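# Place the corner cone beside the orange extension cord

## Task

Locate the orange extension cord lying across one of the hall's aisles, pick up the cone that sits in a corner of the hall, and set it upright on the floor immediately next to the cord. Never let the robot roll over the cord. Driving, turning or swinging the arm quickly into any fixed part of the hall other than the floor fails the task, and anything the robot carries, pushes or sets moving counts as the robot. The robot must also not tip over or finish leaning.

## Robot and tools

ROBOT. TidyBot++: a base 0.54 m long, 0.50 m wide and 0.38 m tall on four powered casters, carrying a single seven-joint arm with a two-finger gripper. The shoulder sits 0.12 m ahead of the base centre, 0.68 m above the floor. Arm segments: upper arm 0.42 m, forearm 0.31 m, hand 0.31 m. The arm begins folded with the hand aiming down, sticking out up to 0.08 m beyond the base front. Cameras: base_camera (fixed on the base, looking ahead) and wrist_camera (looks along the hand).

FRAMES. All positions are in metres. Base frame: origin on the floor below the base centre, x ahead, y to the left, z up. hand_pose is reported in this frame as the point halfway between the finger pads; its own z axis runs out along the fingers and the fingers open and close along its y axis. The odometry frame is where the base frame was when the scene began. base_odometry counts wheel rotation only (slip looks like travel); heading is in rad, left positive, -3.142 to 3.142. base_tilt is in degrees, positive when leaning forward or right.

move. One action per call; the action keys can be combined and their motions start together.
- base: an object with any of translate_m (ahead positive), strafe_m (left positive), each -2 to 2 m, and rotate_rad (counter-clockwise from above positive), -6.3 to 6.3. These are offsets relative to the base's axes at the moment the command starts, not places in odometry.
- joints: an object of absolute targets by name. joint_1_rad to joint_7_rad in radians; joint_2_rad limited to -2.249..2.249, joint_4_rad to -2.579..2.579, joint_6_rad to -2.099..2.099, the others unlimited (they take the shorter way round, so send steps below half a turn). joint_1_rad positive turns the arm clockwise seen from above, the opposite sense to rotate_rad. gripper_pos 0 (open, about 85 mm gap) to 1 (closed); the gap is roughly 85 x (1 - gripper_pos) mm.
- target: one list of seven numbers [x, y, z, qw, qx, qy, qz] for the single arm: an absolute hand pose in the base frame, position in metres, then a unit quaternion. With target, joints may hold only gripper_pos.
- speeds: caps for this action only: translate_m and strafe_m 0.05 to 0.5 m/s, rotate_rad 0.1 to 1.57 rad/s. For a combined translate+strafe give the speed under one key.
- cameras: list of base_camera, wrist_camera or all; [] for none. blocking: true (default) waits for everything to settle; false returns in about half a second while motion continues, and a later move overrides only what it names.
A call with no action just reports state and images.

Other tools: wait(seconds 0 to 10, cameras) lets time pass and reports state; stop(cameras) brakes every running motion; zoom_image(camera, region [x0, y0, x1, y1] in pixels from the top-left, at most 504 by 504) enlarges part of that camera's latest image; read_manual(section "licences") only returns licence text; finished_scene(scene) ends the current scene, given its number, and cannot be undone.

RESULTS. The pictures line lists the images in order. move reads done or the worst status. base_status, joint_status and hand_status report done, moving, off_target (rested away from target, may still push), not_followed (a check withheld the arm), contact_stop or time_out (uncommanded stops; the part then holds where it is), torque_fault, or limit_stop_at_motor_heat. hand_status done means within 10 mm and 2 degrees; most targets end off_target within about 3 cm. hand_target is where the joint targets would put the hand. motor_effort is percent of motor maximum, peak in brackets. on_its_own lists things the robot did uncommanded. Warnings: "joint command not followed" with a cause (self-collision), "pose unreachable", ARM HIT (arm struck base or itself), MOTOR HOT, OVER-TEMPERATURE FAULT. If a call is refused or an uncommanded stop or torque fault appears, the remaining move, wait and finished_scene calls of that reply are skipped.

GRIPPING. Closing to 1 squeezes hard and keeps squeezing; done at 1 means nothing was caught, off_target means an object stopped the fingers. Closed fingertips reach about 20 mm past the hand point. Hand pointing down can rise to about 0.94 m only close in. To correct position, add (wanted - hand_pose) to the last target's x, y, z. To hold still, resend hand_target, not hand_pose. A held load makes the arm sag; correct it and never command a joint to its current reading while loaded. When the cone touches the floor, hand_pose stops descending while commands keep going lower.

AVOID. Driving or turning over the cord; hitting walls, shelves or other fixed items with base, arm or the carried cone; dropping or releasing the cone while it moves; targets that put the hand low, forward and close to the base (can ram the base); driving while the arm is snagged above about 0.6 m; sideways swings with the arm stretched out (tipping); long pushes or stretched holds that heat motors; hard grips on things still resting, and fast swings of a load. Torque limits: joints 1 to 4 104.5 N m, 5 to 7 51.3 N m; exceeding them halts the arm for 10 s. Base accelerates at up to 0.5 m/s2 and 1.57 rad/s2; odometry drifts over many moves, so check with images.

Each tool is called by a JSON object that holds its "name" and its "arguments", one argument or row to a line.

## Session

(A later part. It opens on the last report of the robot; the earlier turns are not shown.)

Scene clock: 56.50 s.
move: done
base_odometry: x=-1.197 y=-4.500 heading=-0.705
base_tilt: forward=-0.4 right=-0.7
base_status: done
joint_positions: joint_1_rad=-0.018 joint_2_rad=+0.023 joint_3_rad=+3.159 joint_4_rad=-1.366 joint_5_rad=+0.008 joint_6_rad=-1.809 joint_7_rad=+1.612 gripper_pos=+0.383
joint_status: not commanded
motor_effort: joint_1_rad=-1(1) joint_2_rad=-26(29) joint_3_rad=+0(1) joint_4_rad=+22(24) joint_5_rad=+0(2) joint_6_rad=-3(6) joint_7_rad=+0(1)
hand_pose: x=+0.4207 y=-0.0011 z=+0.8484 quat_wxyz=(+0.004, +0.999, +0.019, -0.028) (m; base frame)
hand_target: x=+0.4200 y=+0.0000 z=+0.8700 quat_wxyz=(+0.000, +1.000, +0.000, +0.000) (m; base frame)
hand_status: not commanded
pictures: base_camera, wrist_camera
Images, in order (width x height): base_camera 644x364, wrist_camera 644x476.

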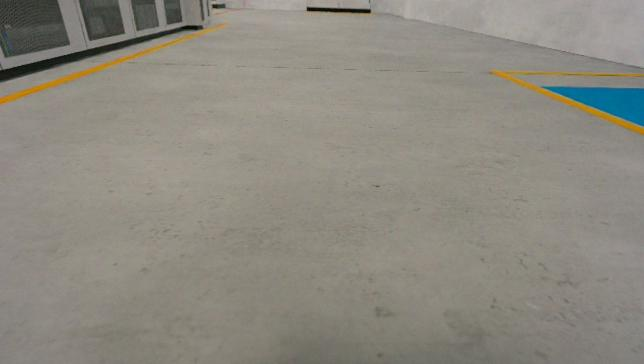

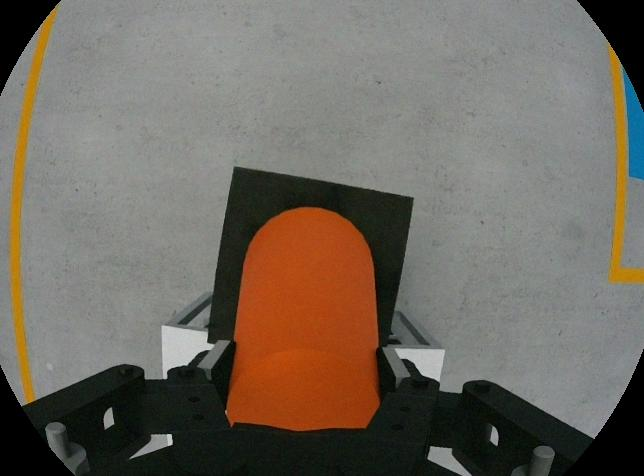

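{"name": "zoom_image", "arguments": {
  "camera": "base_camera",
  "region": [190, 0, 300, 40]
}}

{"name": "move", "arguments": {
  "base": {"translate_m": 2.0}
}}

{"name": "zoom_image", "arguments": {
  "camera": "base_camera",
  "region": [150, 0, 310, 60]
}}

Scaled by 4.582.

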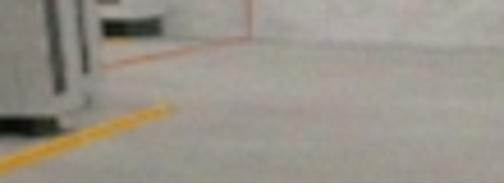

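Scene clock: 61.13 s.
move: done
base_odometry: x=+0.326 y=-5.796 heading=-0.704
base_tilt: forward=-0.4 right=-0.7
base_status: done
joint_positions: joint_1_rad=-0.018 joint_2_rad=+0.024 joint_3_rad=+3.159 joint_4_rad=-1.363 joint_5_rad=+0.008 joint_6_rad=-1.813 joint_7_rad=+1.612 gripper_pos=+0.383
joint_status: not commanded
motor_effort: joint_1_rad=+0(1) joint_2_rad=-26(29) joint_3_rad=+0(1) joint_4_rad=+23(25) joint_5_rad=+0(1) joint_6_rad=+0(6) joint_7_rad=-1(1)
hand_pose: x=+0.4200 y=-0.0011 z=+0.8493 quat_wxyz=(+0.004, +0.999, +0.019, -0.029) (m; base frame)
hand_target: x=+0.4200 y=+0.0000 z=+0.8700 quat_wxyz=(+0.000, +1.000, +0.000, +0.000) (m; base frame)
hand_status: not commanded
pictures: base_camera, wrist_camera
Images, in order (width x height): base_camera 644x364, wrist_camera 644x476.

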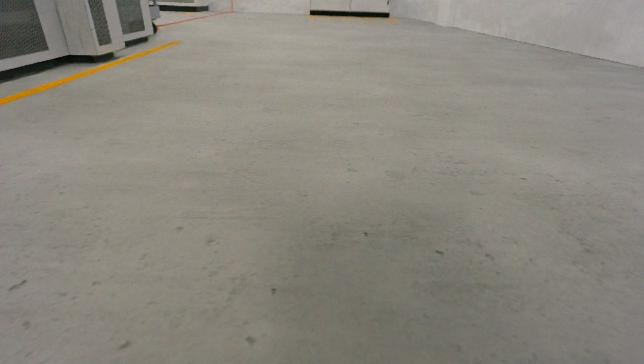

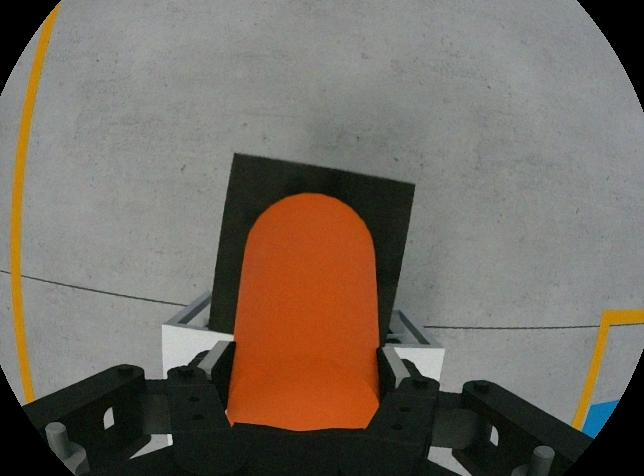

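Scaled by 3.150.

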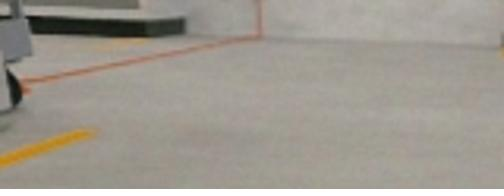

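{"name": "move", "arguments": {
  "base": {"translate_m": 2.0},
  "cameras": ["base_camera"]
}}

{"name": "zoom_image", "arguments": {
  "camera": "base_camera",
  "region": [50, 0, 310, 90]
}}

Scene clock: 65.80 s.
move: done
base_odometry: x=+1.850 y=-7.091 heading=-0.704
base_tilt: forward=-0.4 right=-0.7
base_status: done
joint_positions: joint_1_rad=-0.018 joint_2_rad=+0.024 joint_3_rad=+3.159 joint_4_rad=-1.363 joint_5_rad=+0.008 joint_6_rad=-1.814 joint_7_rad=+1.612 gripper_pos=+0.383
joint_status: not commanded
motor_effort: joint_1_rad=+0(2) joint_2_rad=-26(29) joint_3_rad=+1(1) joint_4_rad=+23(25) joint_5_rad=-1(1) joint_6_rad=+0(6) joint_7_rad=+0(1)
hand_pose: x=+0.4197 y=-0.0011 z=+0.8492 quat_wxyz=(+0.004, +0.999, +0.019, -0.030) (m; base frame)
hand_target: x=+0.4200 y=+0.0000 z=+0.8700 quat_wxyz=(+0.000, +1.000, +0.000, +0.000) (m; base frame)
hand_status: not commanded
pictures: base_camera
Images, in order (width x height): base_camera 644x364.

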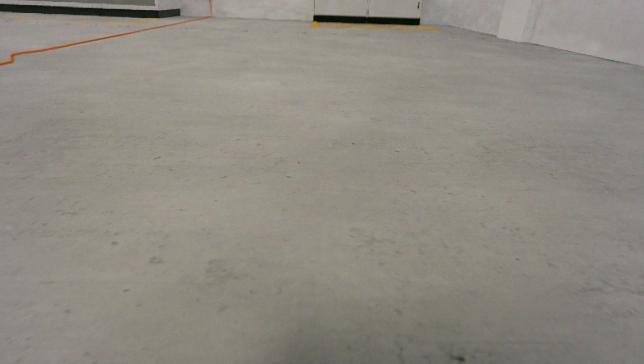

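Scaled by 1.938.

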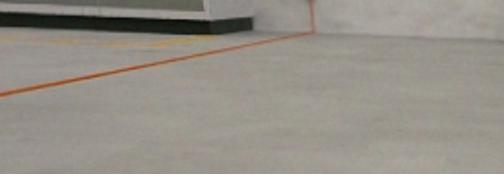

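{"name": "move", "arguments": {
  "base": {"translate_m": 2.0, "strafe_m": 0.2, "rotate_rad": 1.3}
}}

Scene clock: 71.20 s.
move: done
base_odometry: x=+3.504 y=-8.234 heading=+0.597
base_tilt: forward=-0.4 right=-0.7
base_status: done
joint_positions: joint_1_rad=-0.018 joint_2_rad=+0.020 joint_3_rad=+3.163 joint_4_rad=-1.363 joint_5_rad=+0.007 joint_6_rad=-1.814 joint_7_rad=+1.612 gripper_pos=+0.383
joint_status: not commanded
motor_effort: joint_1_rad=+0(3) joint_2_rad=-25(27) joint_3_rad=+0(3) joint_4_rad=+22(25) joint_5_rad=-1(4) joint_6_rad=-2(6) joint_7_rad=+0(1)
hand_pose: x=+0.4193 y=-0.0018 z=+0.8503 quat_wxyz=(+0.003, +0.999, +0.018, -0.028) (m; base frame)
hand_target: x=+0.4200 y=+0.0000 z=+0.8700 quat_wxyz=(+0.000, +1.000, +0.000, +0.000) (m; base frame)
hand_status: not commanded
pictures: base_camera, wrist_camera
Images, in order (width x height): base_camera 644x364, wrist_camera 644x476.

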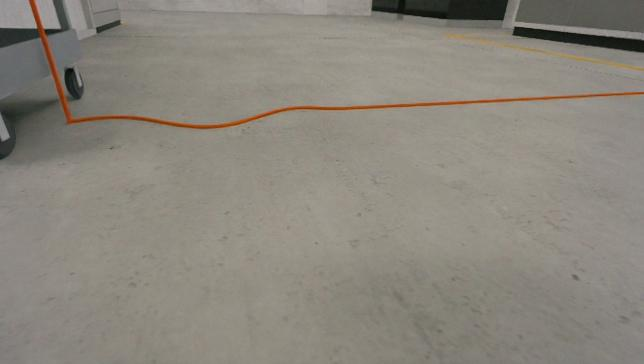

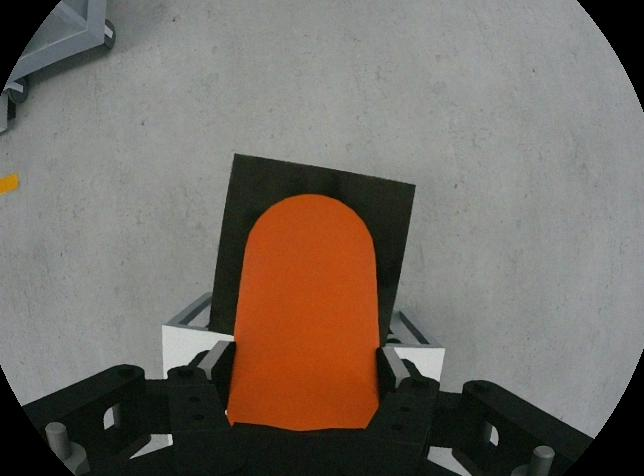

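{"name": "move", "arguments": {
  "base": {"translate_m": 0.618, "strafe_m": -0.477, "rotate_rad": 0.133}
}}

Scene clock: 74.30 s.
move: done
base_odometry: x=+4.283 y=-8.281 heading=+0.730
base_tilt: forward=-0.4 right=-0.7
base_status: done
joint_positions: joint_1_rad=-0.025 joint_2_rad=+0.020 joint_3_rad=+3.160 joint_4_rad=-1.363 joint_5_rad=-0.006 joint_6_rad=-1.814 joint_7_rad=+1.612 gripper_pos=+0.383
joint_status: not commanded
motor_effort: joint_1_rad=+0(3) joint_2_rad=-25(27) joint_3_rad=+1(4) joint_4_rad=+23(24) joint_5_rad=-1(4) joint_6_rad=-1(5) joint_7_rad=+0(1)
hand_pose: x=+0.4193 y=+0.0053 z=+0.8503 quat_wxyz=(-0.003, +0.999, +0.024, -0.028) (m; base frame)
hand_target: x=+0.4200 y=+0.0000 z=+0.8700 quat_wxyz=(+0.000, +1.000, +0.000, +0.000) (m; base frame)
hand_status: not commanded
pictures: base_camera, wrist_camera
Images, in order (width x height): base_camera 644x364, wrist_camera 644x476.

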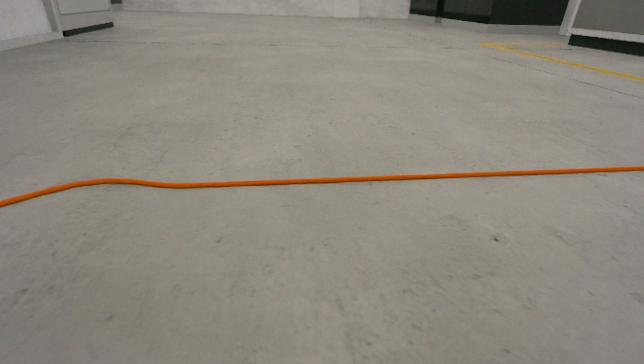

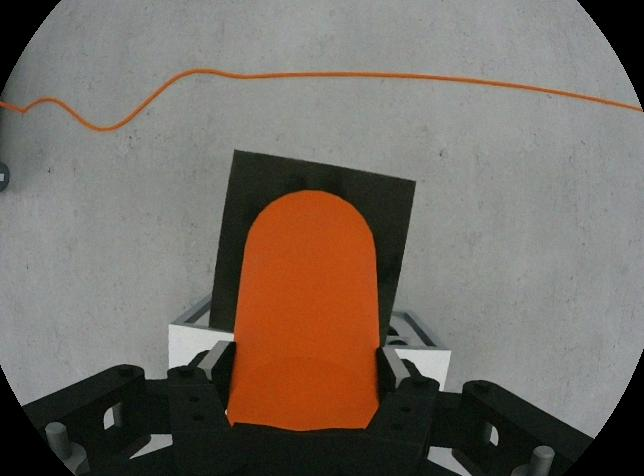

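{"name": "move", "arguments": {
  "base": {"translate_m": 0.02},
  "target": [0.64, -0.01, 0.54, 0, 1, 0, 0]
}}

Scene clock: 76.77 s.
move: off_target
base_odometry: x=+4.299 y=-8.268 heading=+0.730
base_tilt: forward=-0.4 right=-0.7
base_status: done
joint_positions: joint_1_rad=-0.009 joint_2_rad=+0.691 joint_3_rad=+3.160 joint_4_rad=-1.492 joint_5_rad=-0.006 joint_6_rad=-1.056 joint_7_rad=+1.612 gripper_pos=+0.383
joint_status: not commanded
motor_effort: joint_1_rad=-1(1) joint_2_rad=-49(52) joint_3_rad=+0(1) joint_4_rad=+17(24) joint_5_rad=-1(2) joint_6_rad=-3(6) joint_7_rad=-1(1)
hand_pose: x=+0.6143 y=-0.0015 z=+0.5153 quat_wxyz=(+0.002, +0.999, +0.016, -0.049) (m; base frame)
hand_target: x=+0.6400 y=-0.0100 z=+0.5400 quat_wxyz=(+0.000, +1.000, +0.000, +0.000) (m; base frame)
hand_status: off_target (0.037 m and 5.9 deg from the pose sent, 0.381 m and 4.3 deg at the start)
pictures: base_camera, wrist_camera
Images, in order (width x height): base_camera 644x364, wrist_camera 644x476.

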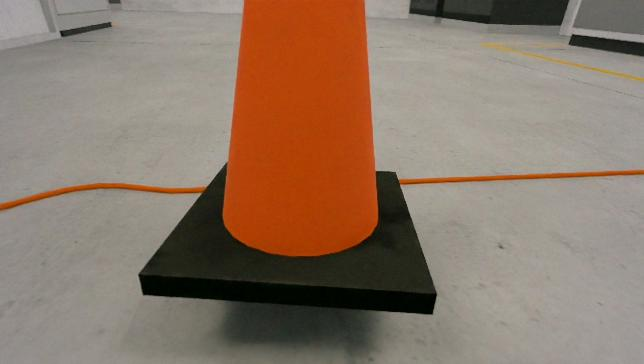

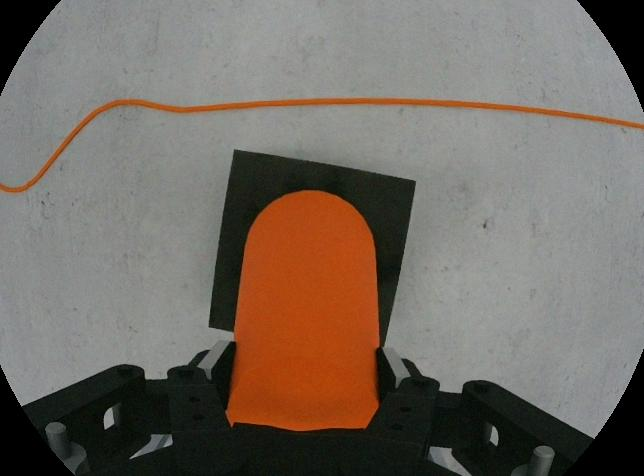

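{"name": "move", "arguments": {
  "target": [0.66, -0.01, 0.475, 0, 0.9993, 0, 0.037]
}}

{"name": "move", "arguments": {
  "target": [0.66, -0.01, 0.458, 0, 0.9993, 0, 0.037]
}}

Scene clock: 78.47 s.
move: off_target
base_odometry: x=+4.299 y=-8.268 heading=+0.730
base_tilt: forward=-0.4 right=-0.6
base_status: not commanded
joint_positions: joint_1_rad=-0.004 joint_2_rad=+0.785 joint_3_rad=+3.160 joint_4_rad=-1.580 joint_5_rad=-0.006 joint_6_rad=-0.805 joint_7_rad=+1.612 gripper_pos=+0.383
joint_status: not commanded
motor_effort: joint_1_rad=-1(1) joint_2_rad=-51(55) joint_3_rad=-1(1) joint_4_rad=+17(19) joint_5_rad=-1(1) joint_6_rad=-1(5) joint_7_rad=+0(1)
hand_pose: x=+0.6279 y=-0.0051 z=+0.4440 quat_wxyz=(+0.004, +1.000, +0.014, -0.014) (m; base frame)
hand_target: x=+0.6600 y=-0.0100 z=+0.4750 quat_wxyz=(+0.000, +0.999, +0.000, +0.037) (m; base frame)
hand_status: off_target (0.045 m and 6.1 deg from the pose sent, 0.061 m and 10.0 deg at the start)
pictures: base_camera, wrist_camera
Images, in order (width x height): base_camera 644x364, wrist_camera 644x476.

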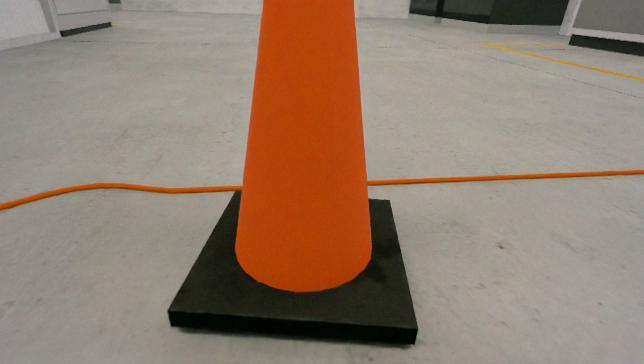

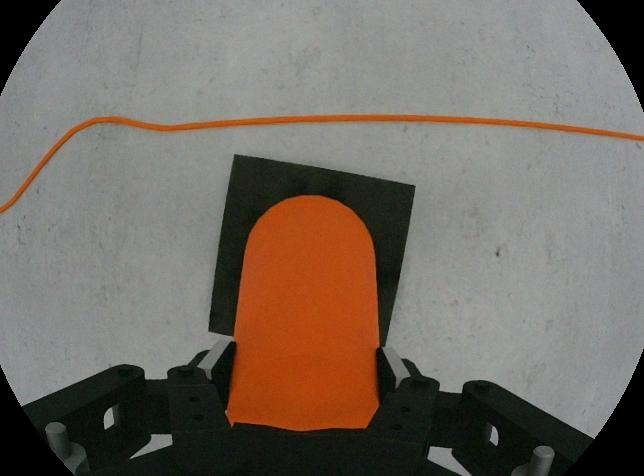

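Scene clock: 79.13 s.
move: off_target
base_odometry: x=+4.299 y=-8.268 heading=+0.730
base_tilt: forward=-0.4 right=-0.7
base_status: not commanded
joint_positions: joint_1_rad=-0.004 joint_2_rad=+0.800 joint_3_rad=+3.160 joint_4_rad=-1.585 joint_5_rad=-0.006 joint_6_rad=-0.776 joint_7_rad=+1.612 gripper_pos=+0.383
joint_status: not commanded
motor_effort: joint_1_rad=-1(1) joint_2_rad=-50(52) joint_3_rad=+1(2) joint_4_rad=+16(17) joint_5_rad=+0(1) joint_6_rad=-1(2) joint_7_rad=+0(1)
hand_pose: x=+0.6303 y=-0.0053 z=+0.4348 quat_wxyz=(+0.004, +1.000, +0.014, -0.010) (m; base frame)
hand_target: x=+0.6600 y=-0.0100 z=+0.4580 quat_wxyz=(+0.000, +0.999, +0.000, +0.037) (m; base frame)
hand_status: off_target (0.038 m and 5.7 deg from the pose sent, 0.035 m and 6.1 deg at the start)
pictures: base_camera, wrist_camera
Images, in order (width x height): base_camera 644x364, wrist_camera 644x476.

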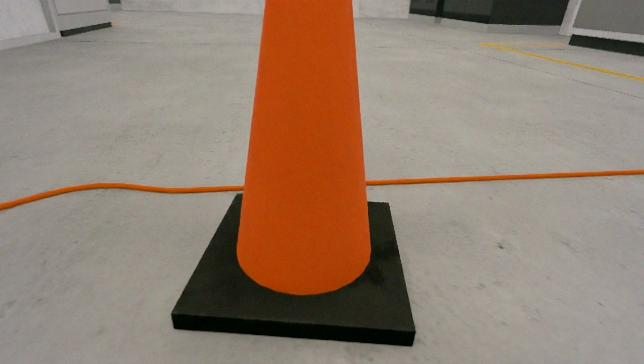

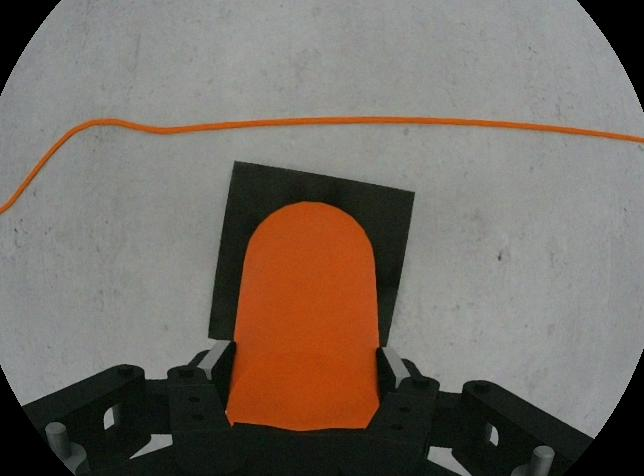

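{"name": "move", "arguments": {
  "target": [0.66, -0.01, 0.45, 0, 0.9993, 0, 0.037],
  "cameras": []
}}

{"name": "move", "arguments": {
  "joints": {"gripper_pos": 0.3},
  "cameras": ["wrist_camera"]
}}

{"name": "move", "arguments": {
  "joints": {"gripper_pos": 0.0},
  "cameras": ["wrist_camera"]
}}

{"name": "move", "arguments": {
  "target": [0.645, -0.01, 0.60, 0, 0.9993, 0, 0.03]
}}

Scene clock: 79.80 s.
move: off_target
base_odometry: x=+4.299 y=-8.268 heading=+0.730
base_tilt: forward=-0.4 right=-0.7
base_status: not commanded
joint_positions: joint_1_rad=-0.004 joint_2_rad=+0.802 joint_3_rad=+3.160 joint_4_rad=-1.587 joint_5_rad=-0.006 joint_6_rad=-0.766 joint_7_rad=+1.612 gripper_pos=+0.383
joint_status: not commanded
motor_effort: joint_1_rad=+1(1) joint_2_rad=-47(50) joint_3_rad=+0(2) joint_4_rad=+15(16) joint_5_rad=+0(1) joint_6_rad=+0(1) joint_7_rad=+0(1)
hand_pose: x=+0.6327 y=-0.0052 z=+0.4338 quat_wxyz=(+0.004, +1.000, +0.014, -0.006) (m; base frame)
hand_target: x=+0.6600 y=-0.0100 z=+0.4500 quat_wxyz=(+0.000, +0.999, +0.000, +0.037) (m; base frame)
hand_status: off_target (0.032 m and 5.2 deg from the pose sent, 0.034 m and 5.7 deg at the start)
pictures: none
No camera images: "cameras" was empty.

Scene clock: 80.90 s.
move: done
base_odometry: x=+4.299 y=-8.268 heading=+0.730
base_tilt: forward=-0.4 right=-0.7
base_status: not commanded
joint_positions: joint_1_rad=+0.003 joint_2_rad=+0.757 joint_3_rad=+3.156 joint_4_rad=-1.583 joint_5_rad=-0.006 joint_6_rad=-0.762 joint_7_rad=+1.612 gripper_pos=+0.300
joint_status: all done
motor_effort: joint_1_rad=-1(3) joint_2_rad=-38(50) joint_3_rad=+0(4) joint_4_rad=+12(16) joint_5_rad=+0(1) joint_6_rad=+0(1) joint_7_rad=-1(1)
hand_pose: x=+0.6464 y=-0.0067 z=+0.4579 quat_wxyz=(+0.003, +1.000, +0.011, +0.020) (m; base frame)
hand_target: x=+0.6600 y=-0.0100 z=+0.4500 quat_wxyz=(+0.000, +0.999, +0.000, +0.037) (m; base frame)
hand_status: not commanded
pictures: wrist_camera
Images, in order (width x height): wrist_camera 644x476.

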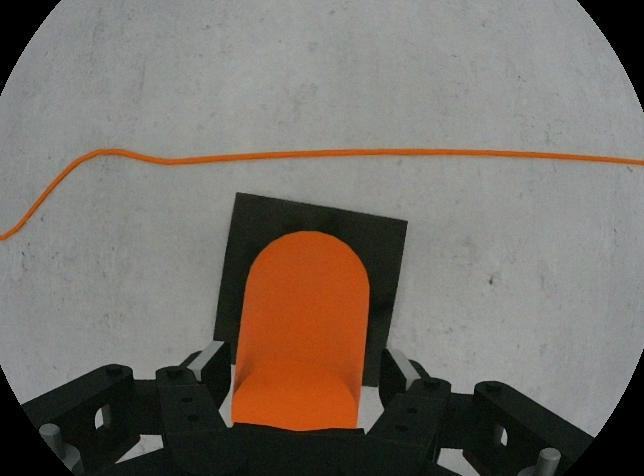

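Scene clock: 81.60 s.
move: done
base_odometry: x=+4.299 y=-8.268 heading=+0.730
base_tilt: forward=-0.4 right=-0.7
base_status: not commanded
joint_positions: joint_1_rad=+0.003 joint_2_rad=+0.757 joint_3_rad=+3.156 joint_4_rad=-1.583 joint_5_rad=-0.006 joint_6_rad=-0.762 joint_7_rad=+1.612 gripper_pos=+0.000
joint_status: all done
motor_effort: joint_1_rad=-1(1) joint_2_rad=-38(39) joint_3_rad=+0(2) joint_4_rad=+12(12) joint_5_rad=-1(1) joint_6_rad=+0(0) joint_7_rad=+0(1)
hand_pose: x=+0.6464 y=-0.0067 z=+0.4579 quat_wxyz=(+0.003, +1.000, +0.011, +0.020) (m; base frame)
hand_target: x=+0.6600 y=-0.0100 z=+0.4500 quat_wxyz=(+0.000, +0.999, +0.000, +0.037) (m; base frame)
hand_status: not commanded
pictures: wrist_camera
Images, in order (width x height): wrist_camera 644x476.

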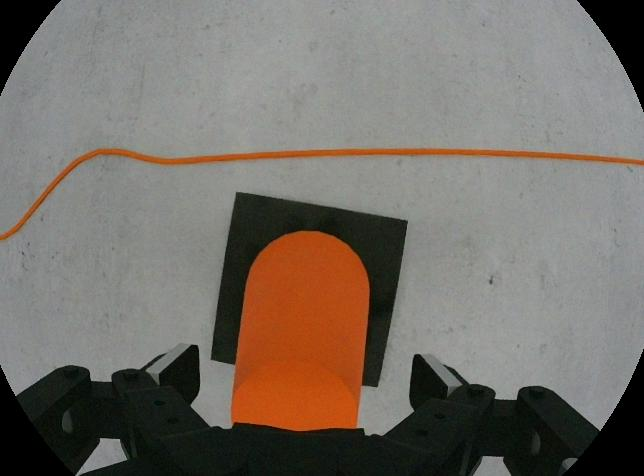

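Scene clock: 83.13 s.
move: off_target
base_odometry: x=+4.299 y=-8.268 heading=+0.730
base_tilt: forward=-0.4 right=-0.7
base_status: not commanded
joint_positions: joint_1_rad=+0.003 joint_2_rad=+0.535 joint_3_rad=+3.156 joint_4_rad=-1.453 joint_5_rad=-0.006 joint_6_rad=-1.030 joint_7_rad=+1.612 gripper_pos=+0.000
joint_status: not commanded
motor_effort: joint_1_rad=-1(1) joint_2_rad=-36(42) joint_3_rad=+0(2) joint_4_rad=+16(16) joint_5_rad=-1(1) joint_6_rad=+0(1) joint_7_rad=-1(1)
hand_pose: x=+0.6596 y=-0.0059 z=+0.6075 quat_wxyz=(+0.003, +0.998, +0.011, +0.062) (m; base frame)
hand_target: x=+0.6450 y=-0.0100 z=+0.6000 quat_wxyz=(+0.000, +1.000, +0.000, +0.030) (m; base frame)
hand_status: off_target (0.017 m and 3.9 deg from the pose sent, 0.142 m and 1.8 deg at the start)
pictures: base_camera, wrist_camera
Images, in order (width x height): base_camera 644x364, wrist_camera 644x476.

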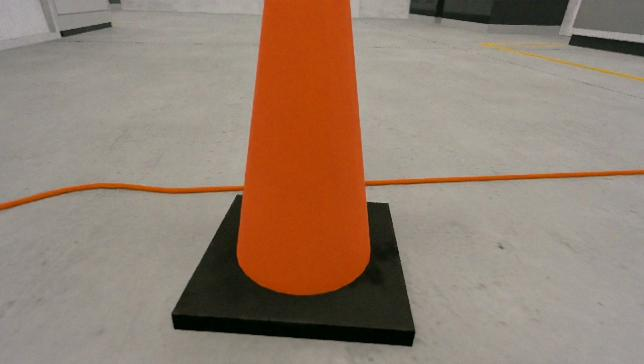

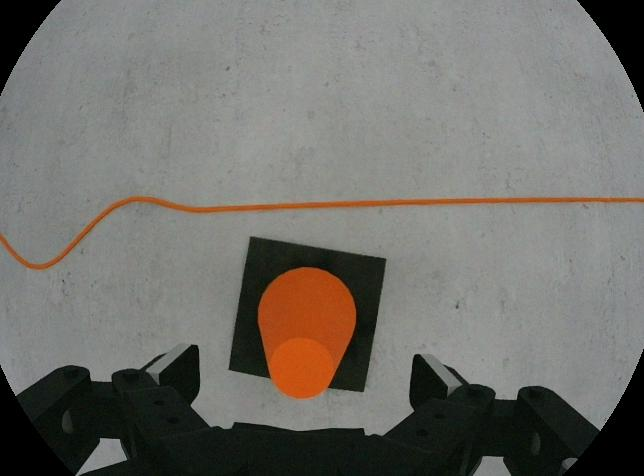

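{"name": "finished_scene", "arguments": {
  "scene": 3
}}

The scene is finished: the task was done.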